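## Task

Shelf spots carry lot numbers on the shelf edge directly beneath them, and several spots may have the same number. Set one cardboard box from lot 451 and one from lot 434 on the desk so that nothing sticks out beyond the desk's edge. All other cardboard boxes stay on their own shelves. Skip any lot that has no box in the storeroom. The robot must not fall or finish leaning, or the task fails.

## Robot and tools

ROBOT. A simulated Hello Robot Stretch 3 with one arm: a two-wheeled base (0.33 m long, 0.34 m wide, rounded back) that turns about a point 0.05 m behind its front edge, a lift on a vertical mast, and a telescoping arm that reaches out to the robot's RIGHT side, ending in a wrist and a two-finger gripper. The base cannot strafe, so to shift the gripper forward or back you drive the base. With the arm in and the wrist folded, turning sweeps a 0.28 m radius; an unfolded level wrist reaches past that. Objects may occasionally be nudged by something external.

FRAMES. Base frame: origin on the floor between the drive wheels, x forward, y left, z up, metres. hand_pose is reported in it, at the point where the closed fingertips meet. Odometry frame = the base frame at scene start; base_odometry counts wheel turns only (slip counts as travel), heading in rad, left positive, -3.142 to 3.142.

move. One action per call. The action is built from "base" and/or "joints", optionally with "speeds", "pace" or "contact_limits"; or "servos": "reboot" by itself (turns back on any servo that shut off; it then holds in place). With no action it just reports state and images.
- base: one key only. {"translate_m": d} is a relative drive of d metres from where the base last reported itself, forward positive, -3 to 3. {"rotate_rad": d} is a relative turn in place, left positive, -6.4 to 6.4.
- joints: absolute targets by name (not offsets). lift_m 0 to 1.1 m; arm_m 0 to 0.52 m extension; wrist_yaw_rad -1.345 to 4.42 (0 = gripper along the arm, positive toward the robot's front); wrist_pitch_rad -1.57 to 0.451 (0 level, negative tips fingers down); wrist_roll_rad -2.911 to 2.918 (0 = fingers side by side, level); gripper_m -0.089 to 0.179 (larger = wider; tip gap is 0.007 m less near closed, 0.025 m less wide open); head_pan_rad -3.953 to 1.73 (0 forward, positive left, -1.57 looks along the arm); head_tilt_rad -1.53 to 0.419 (negative down). Done tolerances: ±0.004 for lift, arm, gripper; ±0.02 yaw and roll; ±0.05 pitch; ±0.1 head.
- pace: "default" or "max". Top speeds default/max: translate 0.12/0.30 m/s, rotate 0.76/1.90 rad/s, lift 0.11/0.15 m/s, arm 0.14/0.40 m/s. The base is capped at 0.10 m/s and 0.63 rad/s unless lift_m < 0.30, arm_m < 0.03 and wrist_yaw_rad > 2.54. speeds: per-key top speed, not above max. Moves time out after 14 s.
- contact_limits: set next to that key's own command. arm_m: motor_effort percent (1-100) that halts it (negative when retracting). lift_m: {"down": v, "up": v}, 1-100 percent force beyond free motion; below about 12 may halt unprompted; default 32-47 down, 21-36 up. translate_m/rotate_rad: halt when either wheel's effort hits the value; the base has no contact stop otherwise.
- cameras: list from head_camera, nav_camera, wrist_camera, all; [] for none. blocking: true (default) waits until everything rests; false returns within about 0.5 s while motion continues. A later move overrides only what it names.
Motions begin together. A joint you omit may still push toward an old target. Unknown keys make a call invalid; out-of-range values get it refused, and a refused call or an unrequested stop cancels the rest of that reply's move, wait and finished_scene calls.

wait {seconds 0-10, cameras}: lets time pass, returns state; ends early once moves settle. stop {cameras}: brakes all running motions, which then read "stopped" and hold (may keep pressing). zoom_image {camera, region [x0,y0,x1,y1]} magnifies part of a camera's latest image, max 504x504 px. finished_scene {scene}: ends the current scene (give its number) irreversibly; the goal must hold without the robot.

RESULTS. move line: "done" or the worst status. Statuses: done, moving, off_target (rested short, may still push), contact_stop (that joint goes slack until recommanded), time_out, torque_fault (target dropped; wrist/head limp until reboot). on_its_own lists uncommanded behaviour; "held at" is a target, not a reading. motor_effort in percent, bracket = peak during last action; wrist pitch peaks near 45, roll near 72; positive wheel effort pushes forward. lidar_m: 12 distances, 30-degree sectors, 1st ahead, counter-clockwise (4th left, 7th behind, 10th right), plane 0.17 m above floor, 0.15-12 m; "-" = nothing or very close; the robot can hide sectors 5, 6, 9, 10. wrist_depth_mm and head_depth_mm: 7x7 median depths from top left (wrist 45-1000, head 280-4000; head grid matches its sideways image). base_tilt degrees, forward/right positive, about 4 degree bias. turned_by_wheels vs turned_by_imu: if they differ by more than 0.15 rad, believe the IMU.

CAMERAS. head_camera and nav_camera move with head pan/tilt; wrist_camera rides the gripper. head_camera images arrive rotated: turn clockwise a quarter to view upright; nav_camera needs a counterclockwise quarter turn. Calibration (K, T_world_to_cam, pos_world) is given per camera and can be slightly off.

GRIPPING. Grip by commanding gripper_m under the object's width; release with at least 0.05 over it. Readings don't confirm a hold. A hard squeeze may ease off; resend to regrip.

CAUTIONS. Before folding (yaw to 3.0) or unfolding the wrist, have lift_m 0.32-0.95, pitch -0.4, roll about 0; folded, lift may go down to 0.25. With yaw below -0.4 keep pitch at -0.5 or lower. Pushing into something solid with the gripper above about 0.45 m, or driving while gripping or pressing something fixed, can tip the robot; if tilt appears, back the gripper off. Use a low lift "down" limit when lowering onto surfaces. Wrist and head never contact-stop and will fault after sustained pushing. Avoid drops, releasing moving items, slams, hard hits and strong pushes; never let things fall far.

Each tool is called as a command line: name --argument value for each argument, lists and objects as JSON in quotes; but a table of rows of numbers goes row by row, as --pt "numbers of a row", without its own name.

## Session

move --joints '{"head_pan_rad":-1.57,"head_tilt_rad":-0.35}' --pace "max"

Scene clock: 2.07 s.
move: done
base_odometry: x=+0.000 y=+0.000 heading=+0.000
turned_by_wheels: +0.000
turned_by_imu: +0.000
base_tilt: forward=-0.4 right=-1.1
lidar_m: 0.72 0.72 0.85 1.53 2.66 1.25 1.01 1.11 1.81 1.62 1.39 0.83
head_depth_mm: 1677 1810 1838 2005 2419 1907 1487 / 1843 2039 2108 2228 2214 1896 1477 / 1860 1964 2063 2192 2235 1897 1482 / 1816 1907 2009 2151 2216 1876 1462 / 1392 1473 1565 1701 1852 1819 1454 / 1713 1782 1910 2027 2071 1839 1451 / 1696 1759 1861 1971 2054 1764 1457
base_status: not commanded
joint_positions: lift_m=+0.374 arm_m=+0.001 wrist_yaw_rad=+3.009 wrist_pitch_rad=-0.462 wrist_roll_rad=+0.000 gripper_m=+0.037 head_pan_rad=-1.578 head_tilt_rad=-0.352
joint_status: all done
measured_speeds: translate_m=+0.000 rotate_rad=+0.000 lift_m=+0.000 arm_m=+0.000 wrist_yaw_rad=+0.000 wrist_pitch_rad=+0.000 wrist_roll_rad=+0.000 head_pan_rad=+0.024 head_tilt_rad=+0.000
motor_effort: left_wheel=-0.7(1.0) right_wheel=+0.1(1.2) lift_m=+23.0(24.1) arm_m=-6.2(6.5) wrist_yaw_rad=-0.3(2.1) wrist_pitch_rad=+1.9(2.1) wrist_roll_rad=-0.3(0.3) gripper_m=+0.5(0.8) head_pan_rad=+3.6(5.1) head_tilt_rad=-1.1(8.1)
hand_pose: x=+0.0076 y=+0.0712 z=+0.3774 quat_wxyz=(+0.207, +0.697, +0.116, +0.676) (m; base frame)
wrist_depth_mm: - 138 - - - 869 - / - 150 - - - 977 - / - 168 921 - - 951 - / 835 762 203 813 808 799 758 / 694 675 211 663 660 668 669 / 605 600 126 570 128 582 576 / 531 540 285 350 506 514 515
pictures: head_camera (sideways), nav_camera (sideways), wrist_camera
camera_calibration:
head_camera: T_world_to_cam=[[-0.0441049, 0.295551, -0.954308, 1.25776], [0.997177, -0.0450738, -0.0600456, 0.0717248], [-0.0607608, -0.954263, -0.292729, 0.336983], [0, 0, 0, 1]] pos_world=[0.00442643, -0.0469286, 1.30324]
nav_camera: T_world_to_cam=[[0.0146589, -0.320407, 0.947167, -1.18973], [-0.999888, -0.00764594, 0.0128884, 0.0395306], [0.00311246, -0.947249, -0.320483, 0.370354], [0, 0, 0, 1]] pos_world=[0.0558135, -0.0300772, 1.24505]
wrist_camera: T_world_to_cam=[[0.994963, -0.0965217, -0.0270514, 0.016197], [-0.0806635, -0.610724, -0.787724, 0.37395], [0.0595115, 0.785938, -0.615434, 0.342021], [0, 0, 0, 1]] pos_world=[-0.00630544, -0.0388635, 0.505499]

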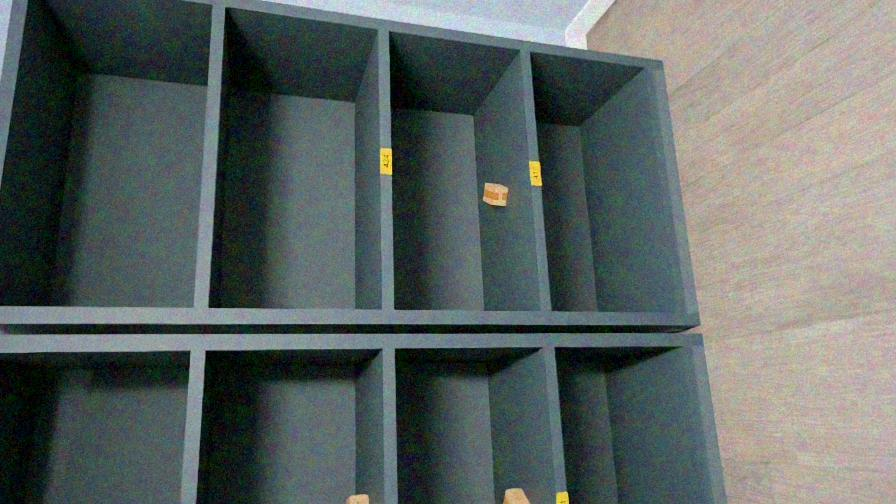

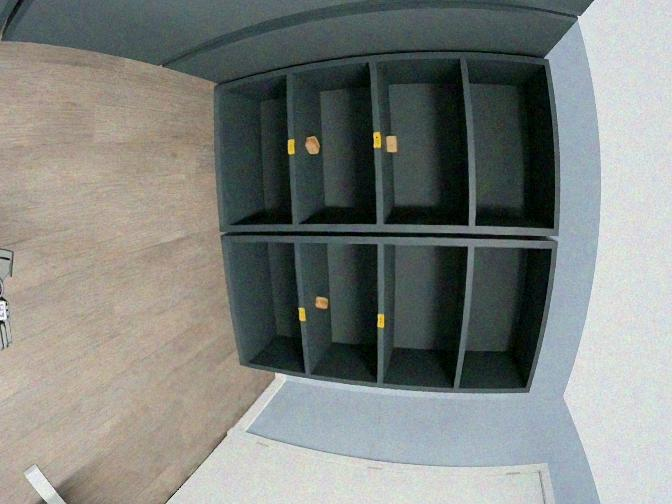

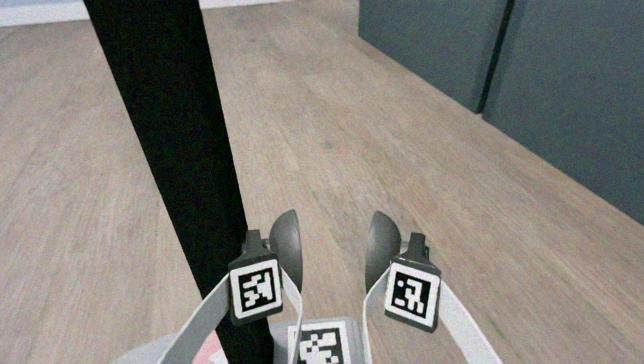

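zoom_image --camera "head_camera" --region '[360, 130, 560, 220]'

move --joints '{"head_pan_rad":-1.1,"head_tilt_rad":-0.3}' --pace "max" --cameras '["head_camera","nav_camera"]'

move --joints '{"head_pan_rad":1.5,"head_tilt_rad":-0.4}' --pace "max" --cameras '["nav_camera"]'

move --joints '{"head_pan_rad":-3.4,"head_tilt_rad":-0.4}' --pace "max" --cameras '["nav_camera"]'

Scaled by 2.520 from the camera's 896x504 image, which has a finer 1280x720 frame.

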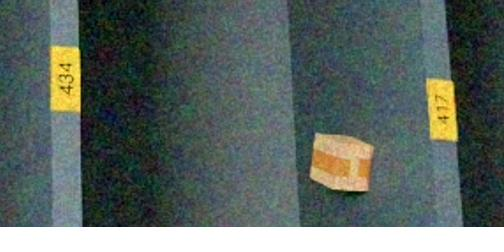

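Scene clock: 16.40 s.
move: done
base_odometry: x=+0.000 y=+0.000 heading=+0.000
turned_by_wheels: +0.000
turned_by_imu: +0.000
base_tilt: forward=-0.3 right=-1.2
lidar_m: 0.72 0.73 0.85 1.53 2.66 1.26 1.01 1.11 1.81 1.63 1.40 0.83
head_depth_mm: 1639 1776 1828 1579 1642 1709 1562 / 1669 1816 1923 2004 2032 1916 1554 / 1665 1864 1969 2065 2013 1916 1548 / 1711 1921 2014 2130 2148 1890 1540 / 1665 1707 1837 1875 1926 1912 1537 / 1417 1462 1529 1589 1661 1740 1523 / 1156 1196 1234 1288 1318 1358 1395
base_status: not commanded
joint_positions: lift_m=+0.374 arm_m=+0.001 wrist_yaw_rad=+3.009 wrist_pitch_rad=-0.462 wrist_roll_rad=+0.000 gripper_m=+0.037 head_pan_rad=-1.084 head_tilt_rad=-0.300
joint_status: all done
measured_speeds: all 0
motor_effort: left_wheel=-0.6(0.6) right_wheel=+0.0(0.9) lift_m=+24.0(24.3) arm_m=-12.2(12.6) wrist_yaw_rad=+0.4(1.6) wrist_pitch_rad=+1.8(2.1) wrist_roll_rad=+0.1(0.3) gripper_m=+0.8(1.1) head_pan_rad=+0.5(4.5) head_tilt_rad=+5.4(8.4)
hand_pose: x=+0.0076 y=+0.0712 z=+0.3774 quat_wxyz=(+0.207, +0.697, +0.116, +0.676) (m; base frame)
wrist_depth_mm: - 139 - - - 865 - / - 151 - - - 999 - / - 167 922 - - 940 - / 835 774 203 813 800 794 763 / 694 675 210 663 656 670 661 / 600 594 126 574 128 581 578 / 525 535 288 354 498 512 507
pictures: head_camera (sideways), nav_camera (sideways)
camera_calibration:
head_camera: T_world_to_cam=[[-0.155421, 0.19483, -0.968445, 1.27689], [0.900775, 0.430399, -0.057974, 0.0695962], [0.405523, -0.881361, -0.242391, 0.268619], [0, 0, 0, 1]] pos_world=[0.0268333, -0.0419793, 1.30574]
nav_camera: T_world_to_cam=[[0.141462, -0.230944, 0.962628, -1.21081], [-0.877046, -0.480211, 0.0136776, 0.0376922], [0.459106, -0.846205, -0.27048, 0.302447], [0, 0, 0, 1]] pos_world=[0.0654851, -0.00559636, 1.24685]

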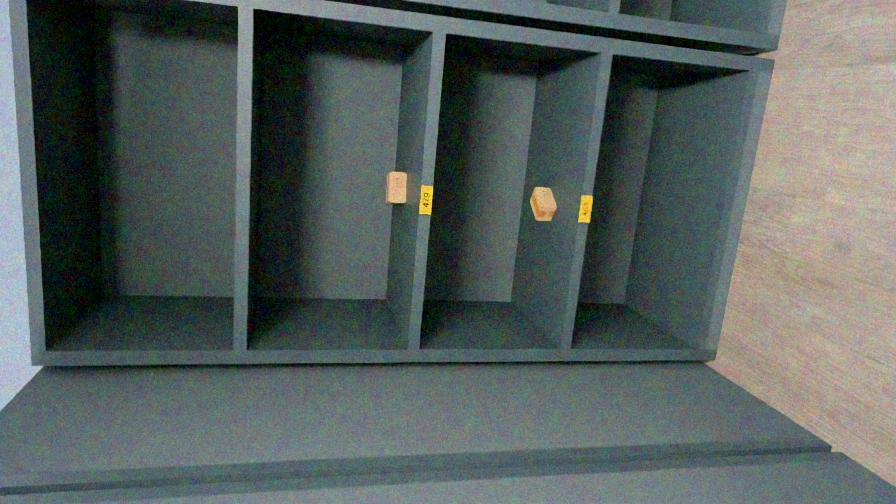

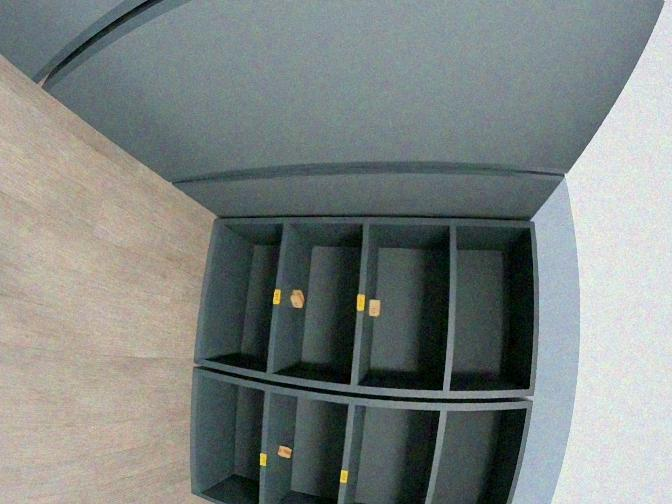

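Scene clock: 18.90 s.
move: done
base_odometry: x=+0.000 y=+0.000 heading=+0.000
turned_by_wheels: +0.000
turned_by_imu: +0.000
base_tilt: forward=-0.3 right=-1.2
lidar_m: 0.73 0.73 0.85 1.53 2.66 1.26 1.01 1.11 1.81 1.63 1.39 0.83
head_depth_mm: 1049 1066 1087 1115 1139 1170 1195 / 1248 1277 1317 1343 1383 1430 1384 / 2374 1623 1646 1719 1764 1713 1409 / 2359 2501 2704 2887 2403 1758 1413 / 2303 2448 2596 2797 2369 1760 1400 / 2215 2361 2509 2697 2349 1754 1402 / 2179 2281 2422 2552 2369 1752 1388
base_status: not commanded
joint_positions: lift_m=+0.374 arm_m=+0.001 wrist_yaw_rad=+3.009 wrist_pitch_rad=-0.462 wrist_roll_rad=+0.000 gripper_m=+0.037 head_pan_rad=+1.508 head_tilt_rad=-0.400
joint_status: all done
measured_speeds: translate_m=+0.000 rotate_rad=+0.000 lift_m=+0.000 arm_m=+0.000 wrist_yaw_rad=+0.000 wrist_pitch_rad=+0.000 wrist_roll_rad=+0.000 head_pan_rad=-0.024 head_tilt_rad=+0.000
motor_effort: left_wheel=-0.4(0.8) right_wheel=+0.7(1.1) lift_m=+24.4(24.9) arm_m=-13.0(13.7) wrist_yaw_rad=+0.7(1.4) wrist_pitch_rad=+1.9(2.0) wrist_roll_rad=+0.0(0.2) gripper_m=+0.4(1.1) head_pan_rad=-2.9(4.9) head_tilt_rad=-3.4(7.3)
hand_pose: x=+0.0076 y=+0.0712 z=+0.3774 quat_wxyz=(+0.207, +0.697, +0.116, +0.676) (m; base frame)
wrist_depth_mm: - 139 - - - 874 - / - 151 - - - 969 - / - 167 923 - - 929 - / 826 769 203 806 815 803 760 / 689 675 212 658 652 668 665 / 597 598 126 576 128 581 575 / 529 533 287 355 502 510 507
pictures: nav_camera (sideways)
camera_calibration:
nav_camera: T_world_to_cam=[[0.00582465, 0.365119, 0.930943, -1.16856], [0.998822, -0.0469785, 0.0121758, 0.0282393], [0.0481799, 0.929775, -0.364962, 0.427915], [0, 0, 0, 1]] pos_world=[-0.0420164, 0.0301253, 1.24369]

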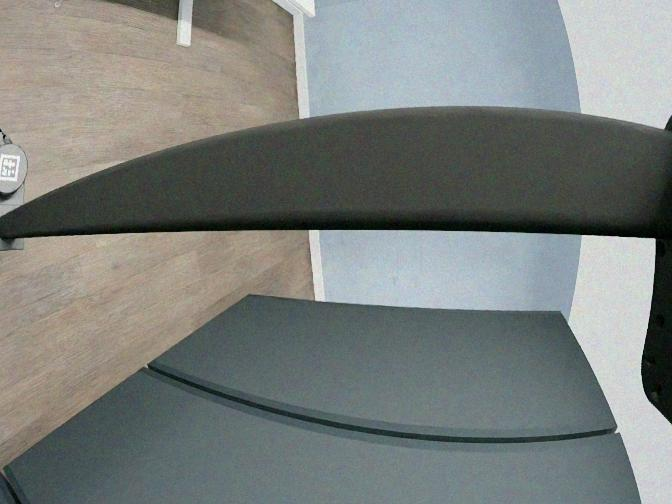

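Scene clock: 22.17 s.
move: done
base_odometry: x=+0.000 y=+0.000 heading=+0.000
turned_by_wheels: +0.000
turned_by_imu: +0.000
base_tilt: forward=-0.3 right=-1.2
lidar_m: 0.72 0.73 0.85 1.52 2.67 1.26 1.01 1.11 1.81 1.62 1.39 0.82
head_depth_mm: 1812 1982 2144 2229 2224 1819 1431 / 1709 1824 1983 1743 1745 1789 1419 / 1606 1713 1847 1721 1231 1770 1413 / 1505 1622 1731 1703 1160 1650 1411 / 1420 1521 1621 1688 1087 1694 1391 / 1369 1440 1530 1578 1072 1642 1397 / 1287 1376 1450 1513 1061 1625 1385
base_status: not commanded
joint_positions: lift_m=+0.374 arm_m=+0.001 wrist_yaw_rad=+3.009 wrist_pitch_rad=-0.462 wrist_roll_rad=+0.000 gripper_m=+0.037 head_pan_rad=-3.408 head_tilt_rad=-0.400
joint_status: all done
measured_speeds: translate_m=+0.000 rotate_rad=+0.000 lift_m=+0.000 arm_m=+0.000 wrist_yaw_rad=+0.000 wrist_pitch_rad=+0.000 wrist_roll_rad=+0.000 head_pan_rad=+0.024 head_tilt_rad=+0.000
motor_effort: left_wheel=+0.5(0.7) right_wheel=+0.9(1.4) lift_m=+24.8(25.6) arm_m=-12.4(13.6) wrist_yaw_rad=-1.4(1.8) wrist_pitch_rad=+1.9(2.0) wrist_roll_rad=+0.1(0.3) gripper_m=+0.3(1.1) head_pan_rad=+3.2(4.7) head_tilt_rad=-3.1(7.2)
hand_pose: x=+0.0076 y=+0.0712 z=+0.3774 quat_wxyz=(+0.207, +0.697, +0.116, +0.676) (m; base frame)
wrist_depth_mm: - 138 - - - 871 - / - 151 - - - 960 - / - 167 910 - - 947 - / 838 767 202 822 810 806 765 / 708 678 211 665 650 669 664 / 598 599 126 571 128 585 579 / 531 544 288 354 502 508 508
pictures: nav_camera (sideways)
camera_calibration:
nav_camera: T_world_to_cam=[[-0.356866, 0.0797301, 0.930747, -1.1661], [0.248194, 0.968634, 0.0121867, 0.0327628], [-0.900581, 0.235355, -0.365461, 0.434367], [0, 0, 0, 1]] pos_world=[-0.0330906, -0.0409922, 1.24369]

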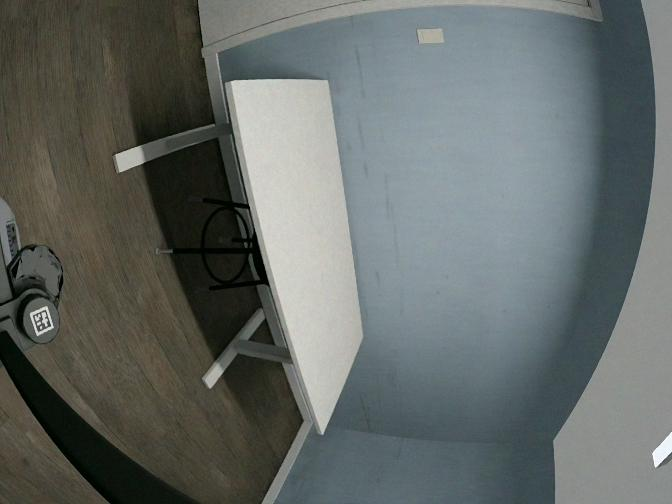

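move --joints '{"head_pan_rad":-1.1,"head_tilt_rad":-0.3}' --pace "max" --cameras '["head_camera"]'

zoom_image --camera "head_camera" --region '[370, 150, 610, 240]'

Scene clock: 37.70 s.
move: done
base_odometry: x=+0.000 y=+0.000 heading=+0.000
turned_by_wheels: +0.000
turned_by_imu: +0.000
base_tilt: forward=-0.3 right=-1.2
lidar_m: 0.72 0.72 0.85 1.53 2.66 1.26 1.01 1.11 1.81 1.63 1.39 0.83
head_depth_mm: 1563 1762 1738 1557 1643 1726 1559 / 1661 1837 1925 2016 2009 1916 1560 / 1683 1870 1977 2050 1998 1917 1541 / 1708 1918 2009 2119 2151 1895 1534 / 1628 1734 1859 1917 1951 1902 1528 / 1439 1489 1540 1611 1687 1753 1527 / 1173 1202 1242 1278 1337 1382 1399
base_status: not commanded
joint_positions: lift_m=+0.374 arm_m=+0.001 wrist_yaw_rad=+3.009 wrist_pitch_rad=-0.462 wrist_roll_rad=+0.000 gripper_m=+0.037 head_pan_rad=-1.092 head_tilt_rad=-0.300
joint_status: all done
measured_speeds: translate_m=+0.000 rotate_rad=+0.000 lift_m=+0.000 arm_m=+0.000 wrist_yaw_rad=+0.000 wrist_pitch_rad=+0.000 wrist_roll_rad=+0.000 head_pan_rad=-0.024 head_tilt_rad=+0.000
motor_effort: left_wheel=+0.0(0.8) right_wheel=+0.4(1.2) lift_m=+26.4(26.4) arm_m=-12.5(13.2) wrist_yaw_rad=-0.3(1.6) wrist_pitch_rad=+1.9(2.0) wrist_roll_rad=+0.0(0.5) gripper_m=+0.4(1.0) head_pan_rad=-3.3(4.9) head_tilt_rad=+5.0(6.8)
hand_pose: x=+0.0076 y=+0.0712 z=+0.3774 quat_wxyz=(+0.207, +0.697, +0.116, +0.676) (m; base frame)
wrist_depth_mm: - 138 - - - 847 - / - 150 - - - 992 - / - 167 917 - - 943 - / 831 777 204 814 811 806 760 / 694 668 212 659 650 673 677 / 597 594 126 574 129 581 577 / 526 538 287 354 503 512 511
pictures: head_camera (sideways)
camera_calibration:
head_camera: T_world_to_cam=[[-0.153982, 0.196085, -0.968421, 1.27687], [0.903998, 0.423588, -0.0579706, 0.0695904], [0.398845, -0.884378, -0.242486, 0.268735], [0, 0, 0, 1]] pos_world=[0.0265212, -0.042189, 1.30574]

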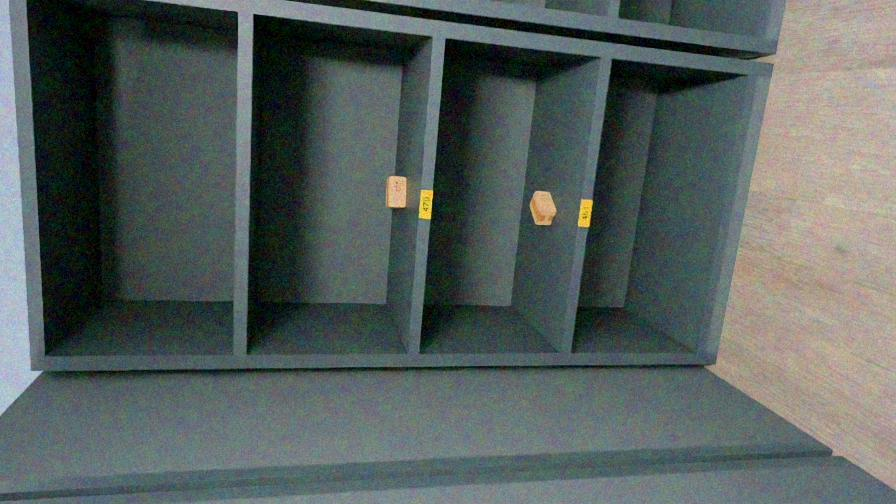

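Scaled by 2.100 from the camera's 896x504 image, which has a finer 1280x720 frame.

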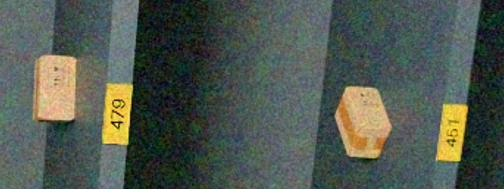

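move --base '{"rotate_rad":-1.135}' --pace "max" --cameras '[]'

move --base '{"translate_m":1.057}' --joints '{"lift_m":0.5,"head_pan_rad":-1.57,"head_tilt_rad":-0.6}' --cameras '[]'

move --base '{"rotate_rad":1.362}' --pace "max" --cameras '[]'

move --joints '{"wrist_yaw_rad":0,"gripper_m":0.179}' --cameras '[]'

move --joints '{"wrist_pitch_rad":-0.1}'

Scene clock: 84.77 s.
move: done
base_odometry: x=+0.000 y=+0.000 heading=-1.135
turned_by_wheels: -1.135
turned_by_imu: -1.115
base_tilt: forward=-0.3 right=-1.1
lidar_m: 1.60 0.87 0.73 0.72 0.82 1.35 2.66 1.26 1.01 1.11 1.74 1.62
head_depth_mm: 1384 1432 1467 1522 1591 1661 1567 / 1476 1535 1587 1650 1715 1769 1564 / 1594 1639 1719 1778 1855 1910 1538 / 1714 1798 1852 1941 2043 1999 1534 / 1897 1975 2061 2175 2283 1987 1537 / 2081 2207 2303 2419 2536 1975 1530 / 1736 1760 1857 1929 2026 1938 1526
base_status: done
joint_positions: lift_m=+0.374 arm_m=+0.001 wrist_yaw_rad=+3.009 wrist_pitch_rad=-0.462 wrist_roll_rad=+0.000 gripper_m=+0.037 head_pan_rad=-1.100 head_tilt_rad=-0.300
joint_status: not commanded
measured_speeds: all 0
motor_effort: left_wheel=+7.9(11.8) right_wheel=-10.3(13.1) lift_m=+26.4(27.5) arm_m=-12.8(13.7) wrist_yaw_rad=-0.2(2.1) wrist_pitch_rad=+1.9(2.1) wrist_roll_rad=+0.1(0.3) gripper_m=+0.4(1.0) head_pan_rad=-2.9(3.6) head_tilt_rad=+5.1(6.1)
hand_pose: x=+0.0076 y=+0.0712 z=+0.3774 quat_wxyz=(+0.207, +0.697, +0.116, +0.676) (m; base frame)
wrist_depth_mm: - 138 - - - - - / - 150 162 - - - - / 996 166 176 - - - - / 847 763 204 805 806 796 795 / 701 674 211 664 658 674 664 / 609 604 126 577 129 582 578 / 526 535 288 352 509 508 510
pictures: none
No camera images: "cameras" was empty.

Scene clock: 96.47 s.
move: done
base_odometry: x=+0.447 y=-0.958 heading=-1.134
turned_by_wheels: +0.000
turned_by_imu: +0.000
base_tilt: forward=-0.3 right=-1.3
lidar_m: 0.96 0.60 0.51 0.50 0.57 0.94 3.63 1.66 1.77 1.46 0.71 0.74
head_depth_mm: 1400 1527 1677 1878 1878 1496 1249 / 1424 1557 1729 1927 1872 1489 1233 / 1469 1602 1759 1973 1859 1474 1232 / 1497 1648 1807 2049 1833 1469 1232 / 1537 1686 1864 2124 1823 1468 1220 / 1513 1323 1486 1645 1738 1457 1222 / 1190 1288 1472 1406 1632 1400 1210
base_status: done
joint_positions: lift_m=+0.500 arm_m=+0.001 wrist_yaw_rad=+3.009 wrist_pitch_rad=-0.462 wrist_roll_rad=+0.000 gripper_m=+0.037 head_pan_rad=-1.570 head_tilt_rad=-0.600
joint_status: all done
measured_speeds: all 0
motor_effort: left_wheel=+8.4(13.0) right_wheel=+1.0(10.9) lift_m=+24.1(33.9) arm_m=-10.6(13.3) wrist_yaw_rad=+0.1(1.9) wrist_pitch_rad=+2.1(2.1) wrist_roll_rad=+0.0(0.4) gripper_m=+0.5(1.1) head_pan_rad=+3.5(5.9) head_tilt_rad=-1.2(8.9)
hand_pose: x=+0.0076 y=+0.0711 z=+0.5029 quat_wxyz=(+0.207, +0.697, +0.116, +0.676) (m; base frame)
wrist_depth_mm: - 138 - - - 480 463 / - 151 161 - - 536 - / - 166 176 - 614 - - / - 186 192 - 674 - - / 828 835 210 152 159 - - / 750 751 126 709 129 727 727 / 659 667 285 639 638 637 631
pictures: none
No camera images: "cameras" was empty.

Scene clock: 99.57 s.
move: done
base_odometry: x=+0.447 y=-0.958 heading=+0.227
turned_by_wheels: +1.362
turned_by_imu: +1.341
base_tilt: forward=-0.3 right=-1.2
lidar_m: 0.50 0.52 0.71 1.91 1.85 1.67 1.76 1.47 0.71 1.04 0.72 0.52
head_depth_mm: 854 939 923 710 1034 919 1076 / 855 937 915 700 1101 932 1166 / 851 933 895 691 1096 922 1165 / 851 933 812 684 1084 920 1154 / 848 933 811 1168 1048 916 1153 / 849 932 858 1169 1073 938 1143 / 848 931 848 1160 1066 935 1140
base_status: done
joint_positions: lift_m=+0.500 arm_m=+0.001 wrist_yaw_rad=+3.009 wrist_pitch_rad=-0.462 wrist_roll_rad=+0.000 gripper_m=+0.037 head_pan_rad=-1.570 head_tilt_rad=-0.600
joint_status: not commanded
measured_speeds: all 0
motor_effort: left_wheel=-8.3(13.7) right_wheel=+9.1(12.5) lift_m=+24.3(25.3) arm_m=-13.0(13.8) wrist_yaw_rad=-0.4(2.1) wrist_pitch_rad=+2.1(2.1) wrist_roll_rad=-0.2(0.3) gripper_m=+0.5(0.9) head_pan_rad=+3.0(4.1) head_tilt_rad=-0.6(2.1)
hand_pose: x=+0.0076 y=+0.0711 z=+0.5029 quat_wxyz=(+0.207, +0.697, +0.116, +0.676) (m; base frame)
wrist_depth_mm: - 139 - - - - - / - 150 - - - - - / - 168 - - - - - / - 967 204 - - - - / 855 843 212 815 811 833 - / 747 739 126 724 129 725 - / 653 668 286 641 630 632 638
pictures: none
No camera images: "cameras" was empty.

Scene clock: 102.07 s.
move: done
base_odometry: x=+0.447 y=-0.958 heading=+0.227
turned_by_wheels: +0.000
turned_by_imu: +0.000
base_tilt: forward=-0.2 right=-1.1
lidar_m: 0.50 0.52 0.71 1.91 1.85 1.66 1.76 1.46 0.71 1.04 0.72 0.52
head_depth_mm: 857 936 923 709 1031 925 1073 / 851 936 912 701 1110 935 1168 / 849 937 898 693 1097 929 1165 / 848 934 810 683 1085 920 1152 / 851 933 811 1159 1052 921 1150 / 849 934 857 1164 1069 935 1146 / 847 929 848 1158 1065 935 1142
base_status: not commanded
joint_positions: lift_m=+0.500 arm_m=+0.001 wrist_yaw_rad=+0.003 wrist_pitch_rad=-0.462 wrist_roll_rad=+0.000 gripper_m=+0.179 head_pan_rad=-1.570 head_tilt_rad=-0.600
joint_status: all done
measured_speeds: all 0
motor_effort: left_wheel=-8.3(8.9) right_wheel=+8.8(9.6) lift_m=+25.6(25.9) arm_m=-13.0(13.4) wrist_yaw_rad=-3.6(7.5) wrist_pitch_rad=+1.9(2.1) wrist_roll_rad=-0.1(0.3) gripper_m=+0.6(84.7) head_pan_rad=+2.7(3.7) head_tilt_rad=+0.3(1.4)
hand_pose: x=-0.0208 y=-0.3641 z=+0.5029 quat_wxyz=(+0.689, +0.163, -0.688, -0.161) (m; base frame)
wrist_depth_mm: - - - - 328 323 322 / - - - - - 334 - / - 895 - - - - - / - - - - - - - / - 143 - - - - - / - 126 - - - - - / - 624 630 637 626 628 105
pictures: none
No camera images: "cameras" was empty.

Scene clock: 103.07 s.
move: done
base_odometry: x=+0.447 y=-0.958 heading=+0.227
turned_by_wheels: +0.000
turned_by_imu: +0.000
base_tilt: forward=-0.4 right=-1.2
lidar_m: 0.50 0.52 0.71 1.91 1.85 1.67 1.76 1.46 0.71 1.04 0.72 0.52
head_depth_mm: 854 938 924 708 1033 922 1073 / 853 937 911 701 1095 934 1167 / 851 938 900 693 1095 926 1162 / 851 936 807 686 1092 924 1157 / 849 930 812 1162 1052 918 1149 / 850 931 860 1163 1070 937 1147 / 849 936 846 1157 1065 934 1140
base_status: not commanded
joint_positions: lift_m=+0.500 arm_m=+0.001 wrist_yaw_rad=+0.003 wrist_pitch_rad=-0.123 wrist_roll_rad=+0.000 gripper_m=+0.179 head_pan_rad=-1.570 head_tilt_rad=-0.600
joint_status: all done
measured_speeds: all 0
motor_effort: left_wheel=-7.8(8.7) right_wheel=+8.6(9.6) lift_m=+25.3(26.0) arm_m=-12.3(13.2) wrist_yaw_rad=-3.5(4.4) wrist_pitch_rad=+3.8(5.2) wrist_roll_rad=+0.1(0.3) gripper_m=+0.4(1.0) head_pan_rad=+3.4(3.5) head_tilt_rad=+1.0(1.0)
hand_pose: x=-0.0207 y=-0.3969 z=+0.5834 quat_wxyz=(+0.706, +0.045, -0.705, -0.043) (m; base frame)
wrist_depth_mm: - 742 - - - - - / - 757 - - - 723 - / - - - 537 - - - / - - - - - - - / - 145 - - - - - / - 140 - - - - - / - - - - - - 105
pictures: head_camera (sideways), nav_camera (sideways), wrist_camera
camera_calibration:
head_camera: T_world_to_cam=[[-0.0467817, 0.52039, -0.852647, 1.12512], [0.997503, -0.0208796, -0.0674727, 0.0813423], [-0.052915, -0.853674, -0.518113, 0.630162], [0, 0, 0, 1]] pos_world=[0.00484068, -0.0458468, 1.29131]
nav_camera: T_world_to_cam=[[0.0175709, -0.54295, 0.839581, -1.0495], [-0.999786, -0.0186905, 0.00883672, 0.0448189], [0.0108943, -0.839557, -0.543163, 0.660038], [0, 0, 0, 1]] pos_world=[0.0560593, -0.0148488, 1.23925]
wrist_camera: T_world_to_cam=[[-0.998851, -0.045965, -0.0135829, -0.0242782], [-0.00180432, 0.319249, -0.947669, 0.712037], [0.047896, -0.946555, -0.318965, -0.0224507], [0, 0, 0, 1]] pos_world=[-0.0218902, -0.249684, 0.667284]

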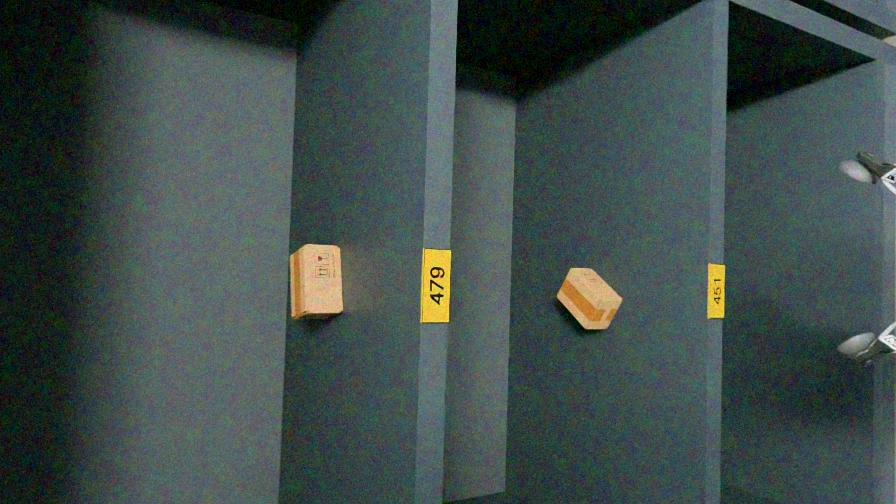

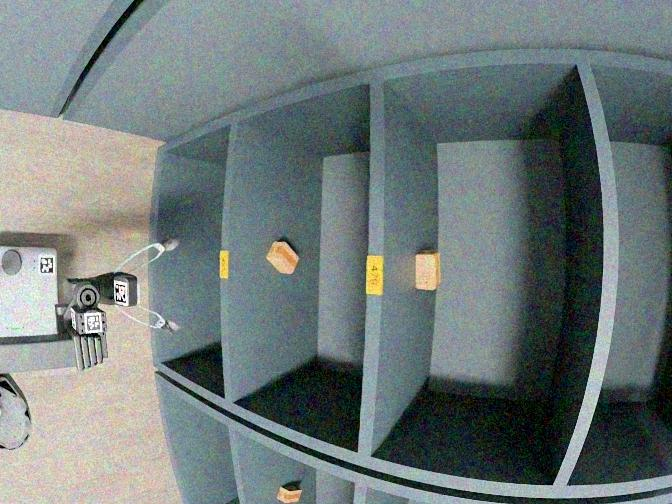

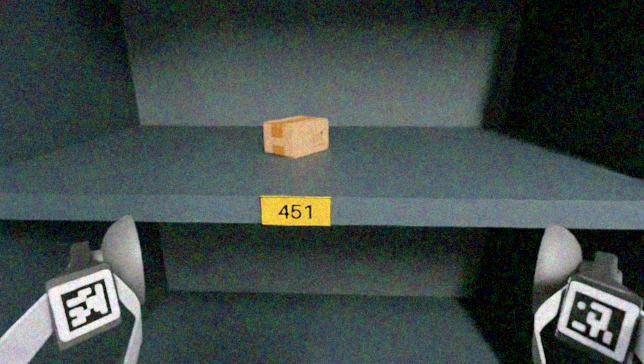

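zoom_image --camera "wrist_camera" --region '[240, 90, 360, 170]'

zoom_image --camera "head_camera" --region '[530, 250, 650, 350]'

Scaled by 4.200.

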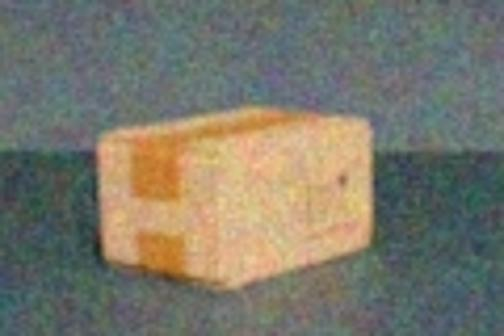

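Scaled by 4.200 from the camera's 896x504 image, which has a finer 1280x720 frame.

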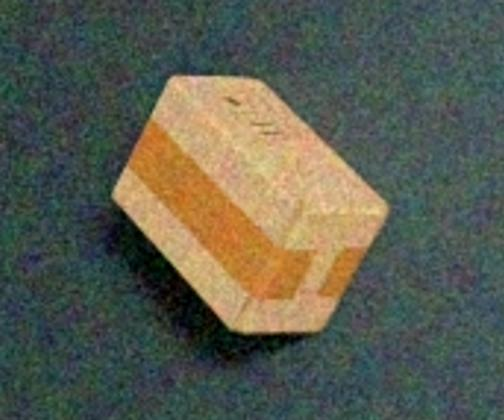

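move --joints '{"lift_m":0.7,"wrist_pitch_rad":-0.6}' --base '{"translate_m":0.16}' --cameras '[]'

move --joints '{"wrist_yaw_rad":-0.55,"arm_m":0.25}'

Scene clock: 186.53 s.
move: done
base_odometry: x=+0.603 y=-0.922 heading=+0.227
turned_by_wheels: +0.000
turned_by_imu: -0.001
base_tilt: forward=-0.2 right=-1.2
lidar_m: 0.34 0.36 0.49 1.30 1.95 1.80 1.92 0.86 0.81 1.04 0.49 0.36
head_depth_mm: 853 934 927 708 1115 941 1171 / 851 932 909 697 1103 936 1168 / 851 931 808 692 1062 926 1162 / 848 933 885 683 1086 921 1151 / 848 932 870 680 1075 911 1157 / 845 927 857 1117 1071 914 1149 / 820 834 789 757 884 889 1045
base_status: done
joint_positions: lift_m=+0.700 arm_m=+0.001 wrist_yaw_rad=+0.003 wrist_pitch_rad=-0.610 wrist_roll_rad=+0.000 gripper_m=+0.179 head_pan_rad=-1.570 head_tilt_rad=-0.600
joint_status: all done
measured_speeds: all 0
motor_effort: left_wheel=+5.4(8.8) right_wheel=+4.3(12.9) lift_m=+30.1(35.1) arm_m=-11.4(12.6) wrist_yaw_rad=-3.4(4.2) wrist_pitch_rad=+1.4(4.1) wrist_roll_rad=-0.3(0.3) gripper_m=+0.7(0.9) head_pan_rad=+2.6(3.4) head_tilt_rad=+2.0(3.1)
hand_pose: x=-0.0210 y=-0.3417 z=+0.6721 quat_wxyz=(+0.675, +0.214, -0.674, -0.212) (m; base frame)
wrist_depth_mm: - - - - 531 - - / - - - - - - - / 425 - - - - - - / 445 - - - - - - / 428 142 - - - - - / - 126 - - - - - / 118 - 783 777 779 761 105
pictures: none
No camera images: "cameras" was empty.

Scene clock: 189.60 s.
move: done
base_odometry: x=+0.603 y=-0.922 heading=+0.227
turned_by_wheels: +0.000
turned_by_imu: +0.000
base_tilt: forward=-0.2 right=-1.2
lidar_m: 0.35 0.36 0.49 1.31 1.95 1.80 1.92 0.85 0.81 1.04 0.49 0.36
head_depth_mm: 855 939 922 708 1111 940 1158 / 850 935 912 700 1097 444 371 / 850 940 808 693 1057 488 1137 / 847 930 882 683 1089 499 1153 / 847 928 869 680 1079 916 1149 / 848 932 858 1120 1070 912 1142 / 816 834 789 759 888 889 1042
base_status: not commanded
joint_positions: lift_m=+0.700 arm_m=+0.250 wrist_yaw_rad=-0.547 wrist_pitch_rad=-0.611 wrist_roll_rad=+0.000 gripper_m=+0.179 head_pan_rad=-1.570 head_tilt_rad=-0.600
joint_status: all done
measured_speeds: all 0
motor_effort: left_wheel=+5.4(5.7) right_wheel=+3.5(4.9) lift_m=+29.1(30.7) arm_m=+13.2(15.4) wrist_yaw_rad=-3.4(7.0) wrist_pitch_rad=+1.6(1.6) wrist_roll_rad=+0.1(0.4) gripper_m=+0.6(1.1) head_pan_rad=+2.5(3.7) head_tilt_rad=+3.1(4.1)
hand_pose: x=-0.1235 y=-0.5624 z=+0.6721 quat_wxyz=(+0.592, +0.023, -0.706, -0.387) (m; base frame)
wrist_depth_mm: - - - - 655 - - / - - - - - 522 - / - - 373 - - - 440 / - - 352 - - - 507 / - 146 330 328 325 - 920 / 123 290 301 300 - 747 844 / 264 269 273 - - 763 105
pictures: head_camera (sideways), nav_camera (sideways), wrist_camera
camera_calibration:
head_camera: T_world_to_cam=[[-0.0467817, 0.52039, -0.852647, 1.12512], [0.997503, -0.0208796, -0.0674727, 0.0813423], [-0.052915, -0.853674, -0.518113, 0.630162], [0, 0, 0, 1]] pos_world=[0.00484068, -0.0458468, 1.29131]
nav_camera: T_world_to_cam=[[0.0175709, -0.54295, 0.839581, -1.0495], [-0.999786, -0.0186905, 0.00883672, 0.0448189], [0.0108943, -0.839557, -0.543163, 0.660038], [0, 0, 0, 1]] pos_world=[0.0560593, -0.0148488, 1.23925]
wrist_camera: T_world_to_cam=[[-0.869441, 0.492999, -0.0320063, 0.198009], [0.377099, 0.620396, -0.687681, 0.890181], [-0.31917, -0.609968, -0.725307, 0.271187], [0, 0, 0, 1]] pos_world=[-0.0769744, -0.484468, 0.815192]

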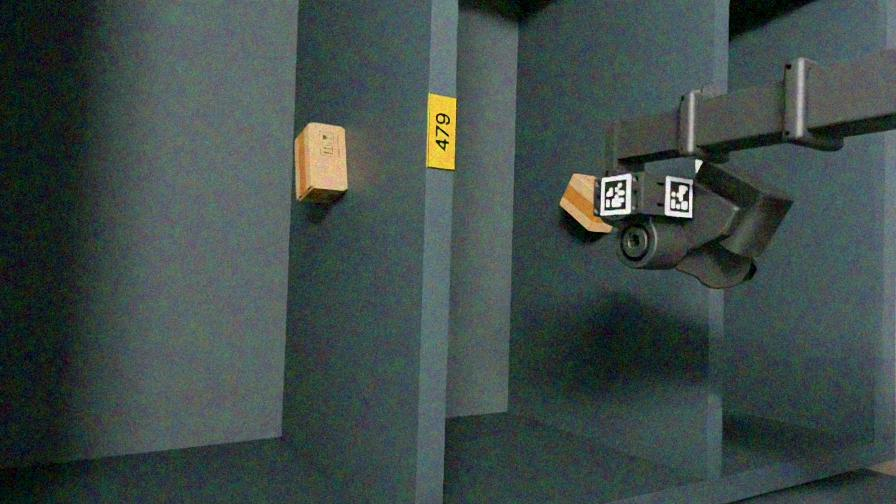

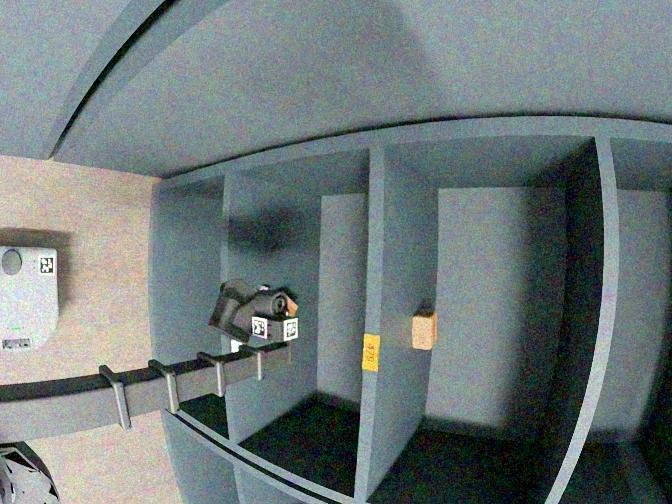

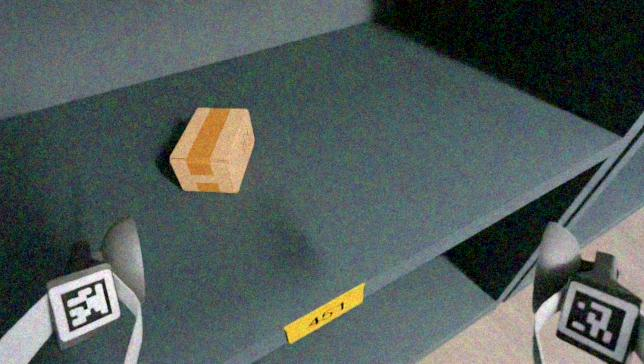

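move --joints '{"arm_m":0.49}' --cameras '[]'

move --joints '{"lift_m":0.63}' --cameras '["wrist_camera"]'

Scene clock: 208.53 s.
move: done
base_odometry: x=+0.603 y=-0.922 heading=+0.227
turned_by_wheels: +0.000
turned_by_imu: +0.000
base_tilt: forward=-0.2 right=-1.2
lidar_m: 0.35 0.36 0.49 1.30 1.95 1.80 1.92 0.86 0.81 1.04 0.50 0.36
head_depth_mm: 851 935 924 710 1112 938 1173 / 850 935 909 701 1075 449 355 / 850 937 808 672 679 896 1160 / 849 929 885 681 988 922 1157 / 846 932 870 679 1079 919 1147 / 846 930 857 1119 1070 909 1143 / 821 831 787 759 885 884 1042
base_status: not commanded
joint_positions: lift_m=+0.700 arm_m=+0.490 wrist_yaw_rad=-0.547 wrist_pitch_rad=-0.611 wrist_roll_rad=+0.000 gripper_m=+0.179 head_pan_rad=-1.570 head_tilt_rad=-0.600
joint_status: all done
measured_speeds: all 0
motor_effort: left_wheel=+5.2(5.7) right_wheel=+4.3(5.2) lift_m=+26.9(28.4) arm_m=+13.6(15.3) wrist_yaw_rad=-3.4(4.6) wrist_pitch_rad=+1.5(1.6) wrist_roll_rad=+0.1(0.3) gripper_m=+0.7(1.0) head_pan_rad=+2.3(3.0) head_tilt_rad=+3.0(4.5)
hand_pose: x=-0.1236 y=-0.8024 z=+0.6721 quat_wxyz=(+0.592, +0.023, -0.706, -0.387) (m; base frame)
wrist_depth_mm: 257 283 318 - - 503 - / 279 307 331 - - 532 - / 302 329 - - - - - / 324 - - - - - - / 339 145 330 328 322 323 322 / 122 288 302 246 297 295 291 / 265 267 271 222 267 261 105
pictures: none
No camera images: "cameras" was empty.

Scene clock: 210.00 s.
move: done
base_odometry: x=+0.603 y=-0.922 heading=+0.227
turned_by_wheels: +0.000
turned_by_imu: +0.000
base_tilt: forward=-0.3 right=-1.3
lidar_m: 0.34 0.36 0.49 1.30 1.95 1.79 1.92 0.85 0.81 1.04 0.49 0.36
head_depth_mm: 846 936 926 708 1112 942 1178 / 850 932 908 699 1106 907 440 / 847 937 805 693 720 874 1134 / 851 934 886 685 747 921 1153 / 846 934 872 679 1080 918 1147 / 847 934 859 1113 1070 912 1151 / 818 832 791 761 883 888 1045
base_status: not commanded
joint_positions: lift_m=+0.630 arm_m=+0.490 wrist_yaw_rad=-0.547 wrist_pitch_rad=-0.611 wrist_roll_rad=+0.000 gripper_m=+0.179 head_pan_rad=-1.570 head_tilt_rad=-0.600
joint_status: all done
measured_speeds: all 0
motor_effort: left_wheel=+5.1(5.8) right_wheel=+4.5(4.9) lift_m=+23.8(26.8) arm_m=+12.0(13.9) wrist_yaw_rad=-2.4(4.4) wrist_pitch_rad=+1.6(1.6) wrist_roll_rad=+0.1(0.3) gripper_m=+0.5(0.9) head_pan_rad=+2.4(2.5) head_tilt_rad=+2.8(4.1)
hand_pose: x=-0.1236 y=-0.8024 z=+0.6020 quat_wxyz=(+0.592, +0.023, -0.706, -0.387) (m; base frame)
wrist_depth_mm: 258 281 317 - - 480 - / 279 308 337 - - - - / 302 327 325 314 321 318 314 / 295 294 289 287 285 283 280 / 258 250 254 191 250 249 248 / - 217 220 170 227 221 - / 198 200 195 153 201 196 105
pictures: wrist_camera
camera_calibration:
wrist_camera: T_world_to_cam=[[-0.869346, 0.493167, -0.0320026, 0.314214], [0.377225, 0.620343, -0.687659, 0.990894], [-0.319278, -0.609886, -0.725328, 0.0740895], [0, 0, 0, 1]] pos_world=[-0.0769743, -0.724468, 0.745192]

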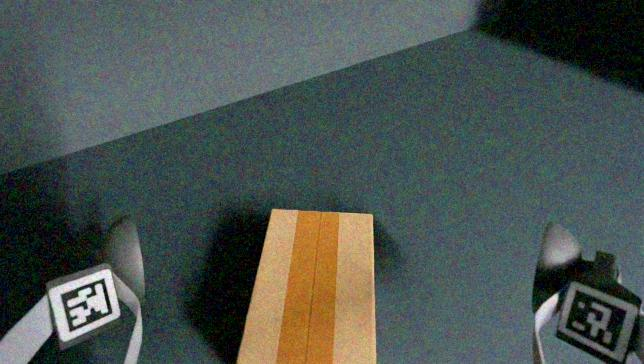

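move --joints '{"lift_m":0.58}' --speeds '{"lift_m":0.05}' --contact_limits '{"lift_m":{"down":14}}' --cameras '["wrist_camera"]'

move --joints '{"gripper_m":0.02}' --cameras '["wrist_camera"]'

Scene clock: 225.43 s.
move: done
base_odometry: x=+0.603 y=-0.922 heading=+0.227
turned_by_wheels: +0.000
turned_by_imu: +0.000
base_tilt: forward=-0.3 right=-1.2
lidar_m: 0.34 0.36 0.49 1.30 1.95 1.80 1.92 0.86 0.81 1.04 0.50 0.36
head_depth_mm: 851 935 924 708 1113 940 1173 / 851 937 906 700 1103 934 1126 / 846 936 809 692 772 610 1122 / 849 933 886 686 770 921 1153 / 848 931 873 677 1079 918 1149 / 846 926 858 1116 1069 909 1145 / 818 836 789 760 884 888 1042
base_status: not commanded
joint_positions: lift_m=+0.580 arm_m=+0.490 wrist_yaw_rad=-0.547 wrist_pitch_rad=-0.611 wrist_roll_rad=+0.000 gripper_m=+0.179 head_pan_rad=-1.570 head_tilt_rad=-0.600
joint_status: all done
measured_speeds: all 0
motor_effort: left_wheel=+5.3(5.7) right_wheel=+4.0(5.1) lift_m=+23.4(25.4) arm_m=+9.0(10.6) wrist_yaw_rad=-2.7(4.0) wrist_pitch_rad=+1.6(1.6) wrist_roll_rad=+0.0(0.3) gripper_m=+0.5(1.2) head_pan_rad=+2.2(2.3) head_tilt_rad=+2.0(3.5)
contact_limits: lift_m down 14 (down: maximum 72; up: maximum 65)
hand_pose: x=-0.1236 y=-0.8024 z=+0.5520 quat_wxyz=(+0.592, +0.023, -0.706, -0.387) (m; base frame)
wrist_depth_mm: 258 283 319 - - - 331 / 277 299 308 306 300 297 294 / 262 262 257 254 251 249 247 / 224 222 215 150 216 215 213 / 196 194 139 131 190 189 191 / - 165 120 114 166 168 166 / 150 153 120 112 152 152 107
pictures: wrist_camera
camera_calibration:
wrist_camera: T_world_to_cam=[[-0.869346, 0.493167, -0.0320026, 0.312614], [0.377225, 0.620343, -0.687659, 0.956511], [-0.319278, -0.609886, -0.725328, 0.0378231], [0, 0, 0, 1]] pos_world=[-0.0769743, -0.724468, 0.695192]

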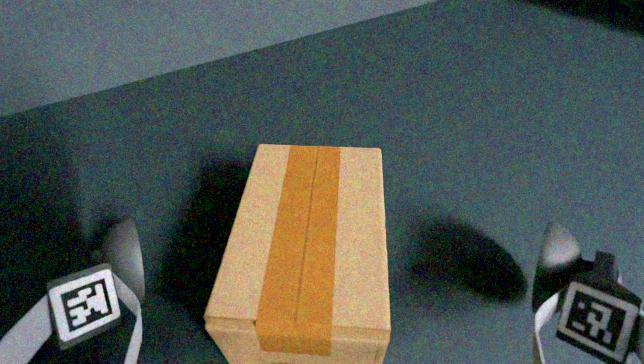

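Scene clock: 227.57 s.
move: done
base_odometry: x=+0.603 y=-0.922 heading=+0.227
turned_by_wheels: +0.000
turned_by_imu: +0.000
base_tilt: forward=-0.4 right=-1.2
lidar_m: 0.35 0.36 0.49 1.31 1.95 1.80 1.92 0.86 0.81 1.04 0.50 0.36
head_depth_mm: 851 938 922 708 1110 940 1169 / 850 936 909 703 1105 932 1121 / 848 931 813 692 773 611 1122 / 846 932 883 684 769 921 1160 / 845 931 871 679 1083 918 1147 / 847 932 859 1118 1068 913 1148 / 818 835 789 759 889 891 1040
base_status: not commanded
joint_positions: lift_m=+0.580 arm_m=+0.490 wrist_yaw_rad=-0.547 wrist_pitch_rad=-0.609 wrist_roll_rad=+0.000 gripper_m=+0.021 head_pan_rad=-1.570 head_tilt_rad=-0.600
joint_status: all done
measured_speeds: all 0
motor_effort: left_wheel=+5.2(5.9) right_wheel=+3.7(4.8) lift_m=+23.1(23.9) arm_m=+7.9(9.2) wrist_yaw_rad=-2.8(5.0) wrist_pitch_rad=+1.2(1.6) wrist_roll_rad=+0.0(0.3) gripper_m=-26.7(96.5) head_pan_rad=+1.7(2.5) head_tilt_rad=+2.7(2.9)
contact_limits: lift_m down 14 (down: maximum 72; up: maximum 65)
hand_pose: x=-0.1237 y=-0.8026 z=+0.5524 quat_wxyz=(+0.592, +0.022, -0.706, -0.387) (m; base frame)
wrist_depth_mm: 258 282 317 - - - - / 278 300 310 304 304 299 296 / 264 263 259 255 254 250 248 / 226 224 221 151 218 215 214 / 197 196 149 132 146 190 189 / 175 174 123 113 122 165 168 / 160 150 129 118 121 146 151
pictures: wrist_camera
camera_calibration:
wrist_camera: T_world_to_cam=[[-0.869391, 0.493087, -0.031997, 0.312518], [0.376611, 0.619319, -0.688918, 0.956832], [-0.31988, -0.61099, -0.724133, 0.0361989], [0, 0, 0, 1]] pos_world=[-0.0770732, -0.724566, 0.695391]

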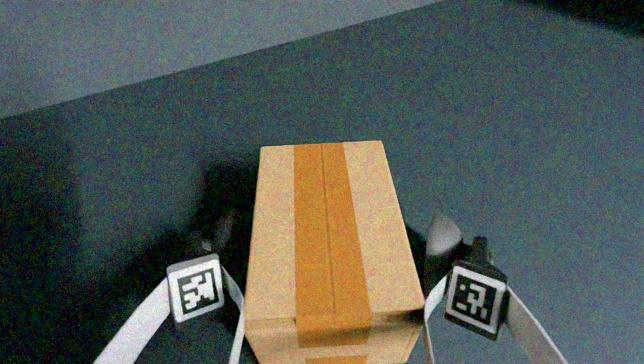

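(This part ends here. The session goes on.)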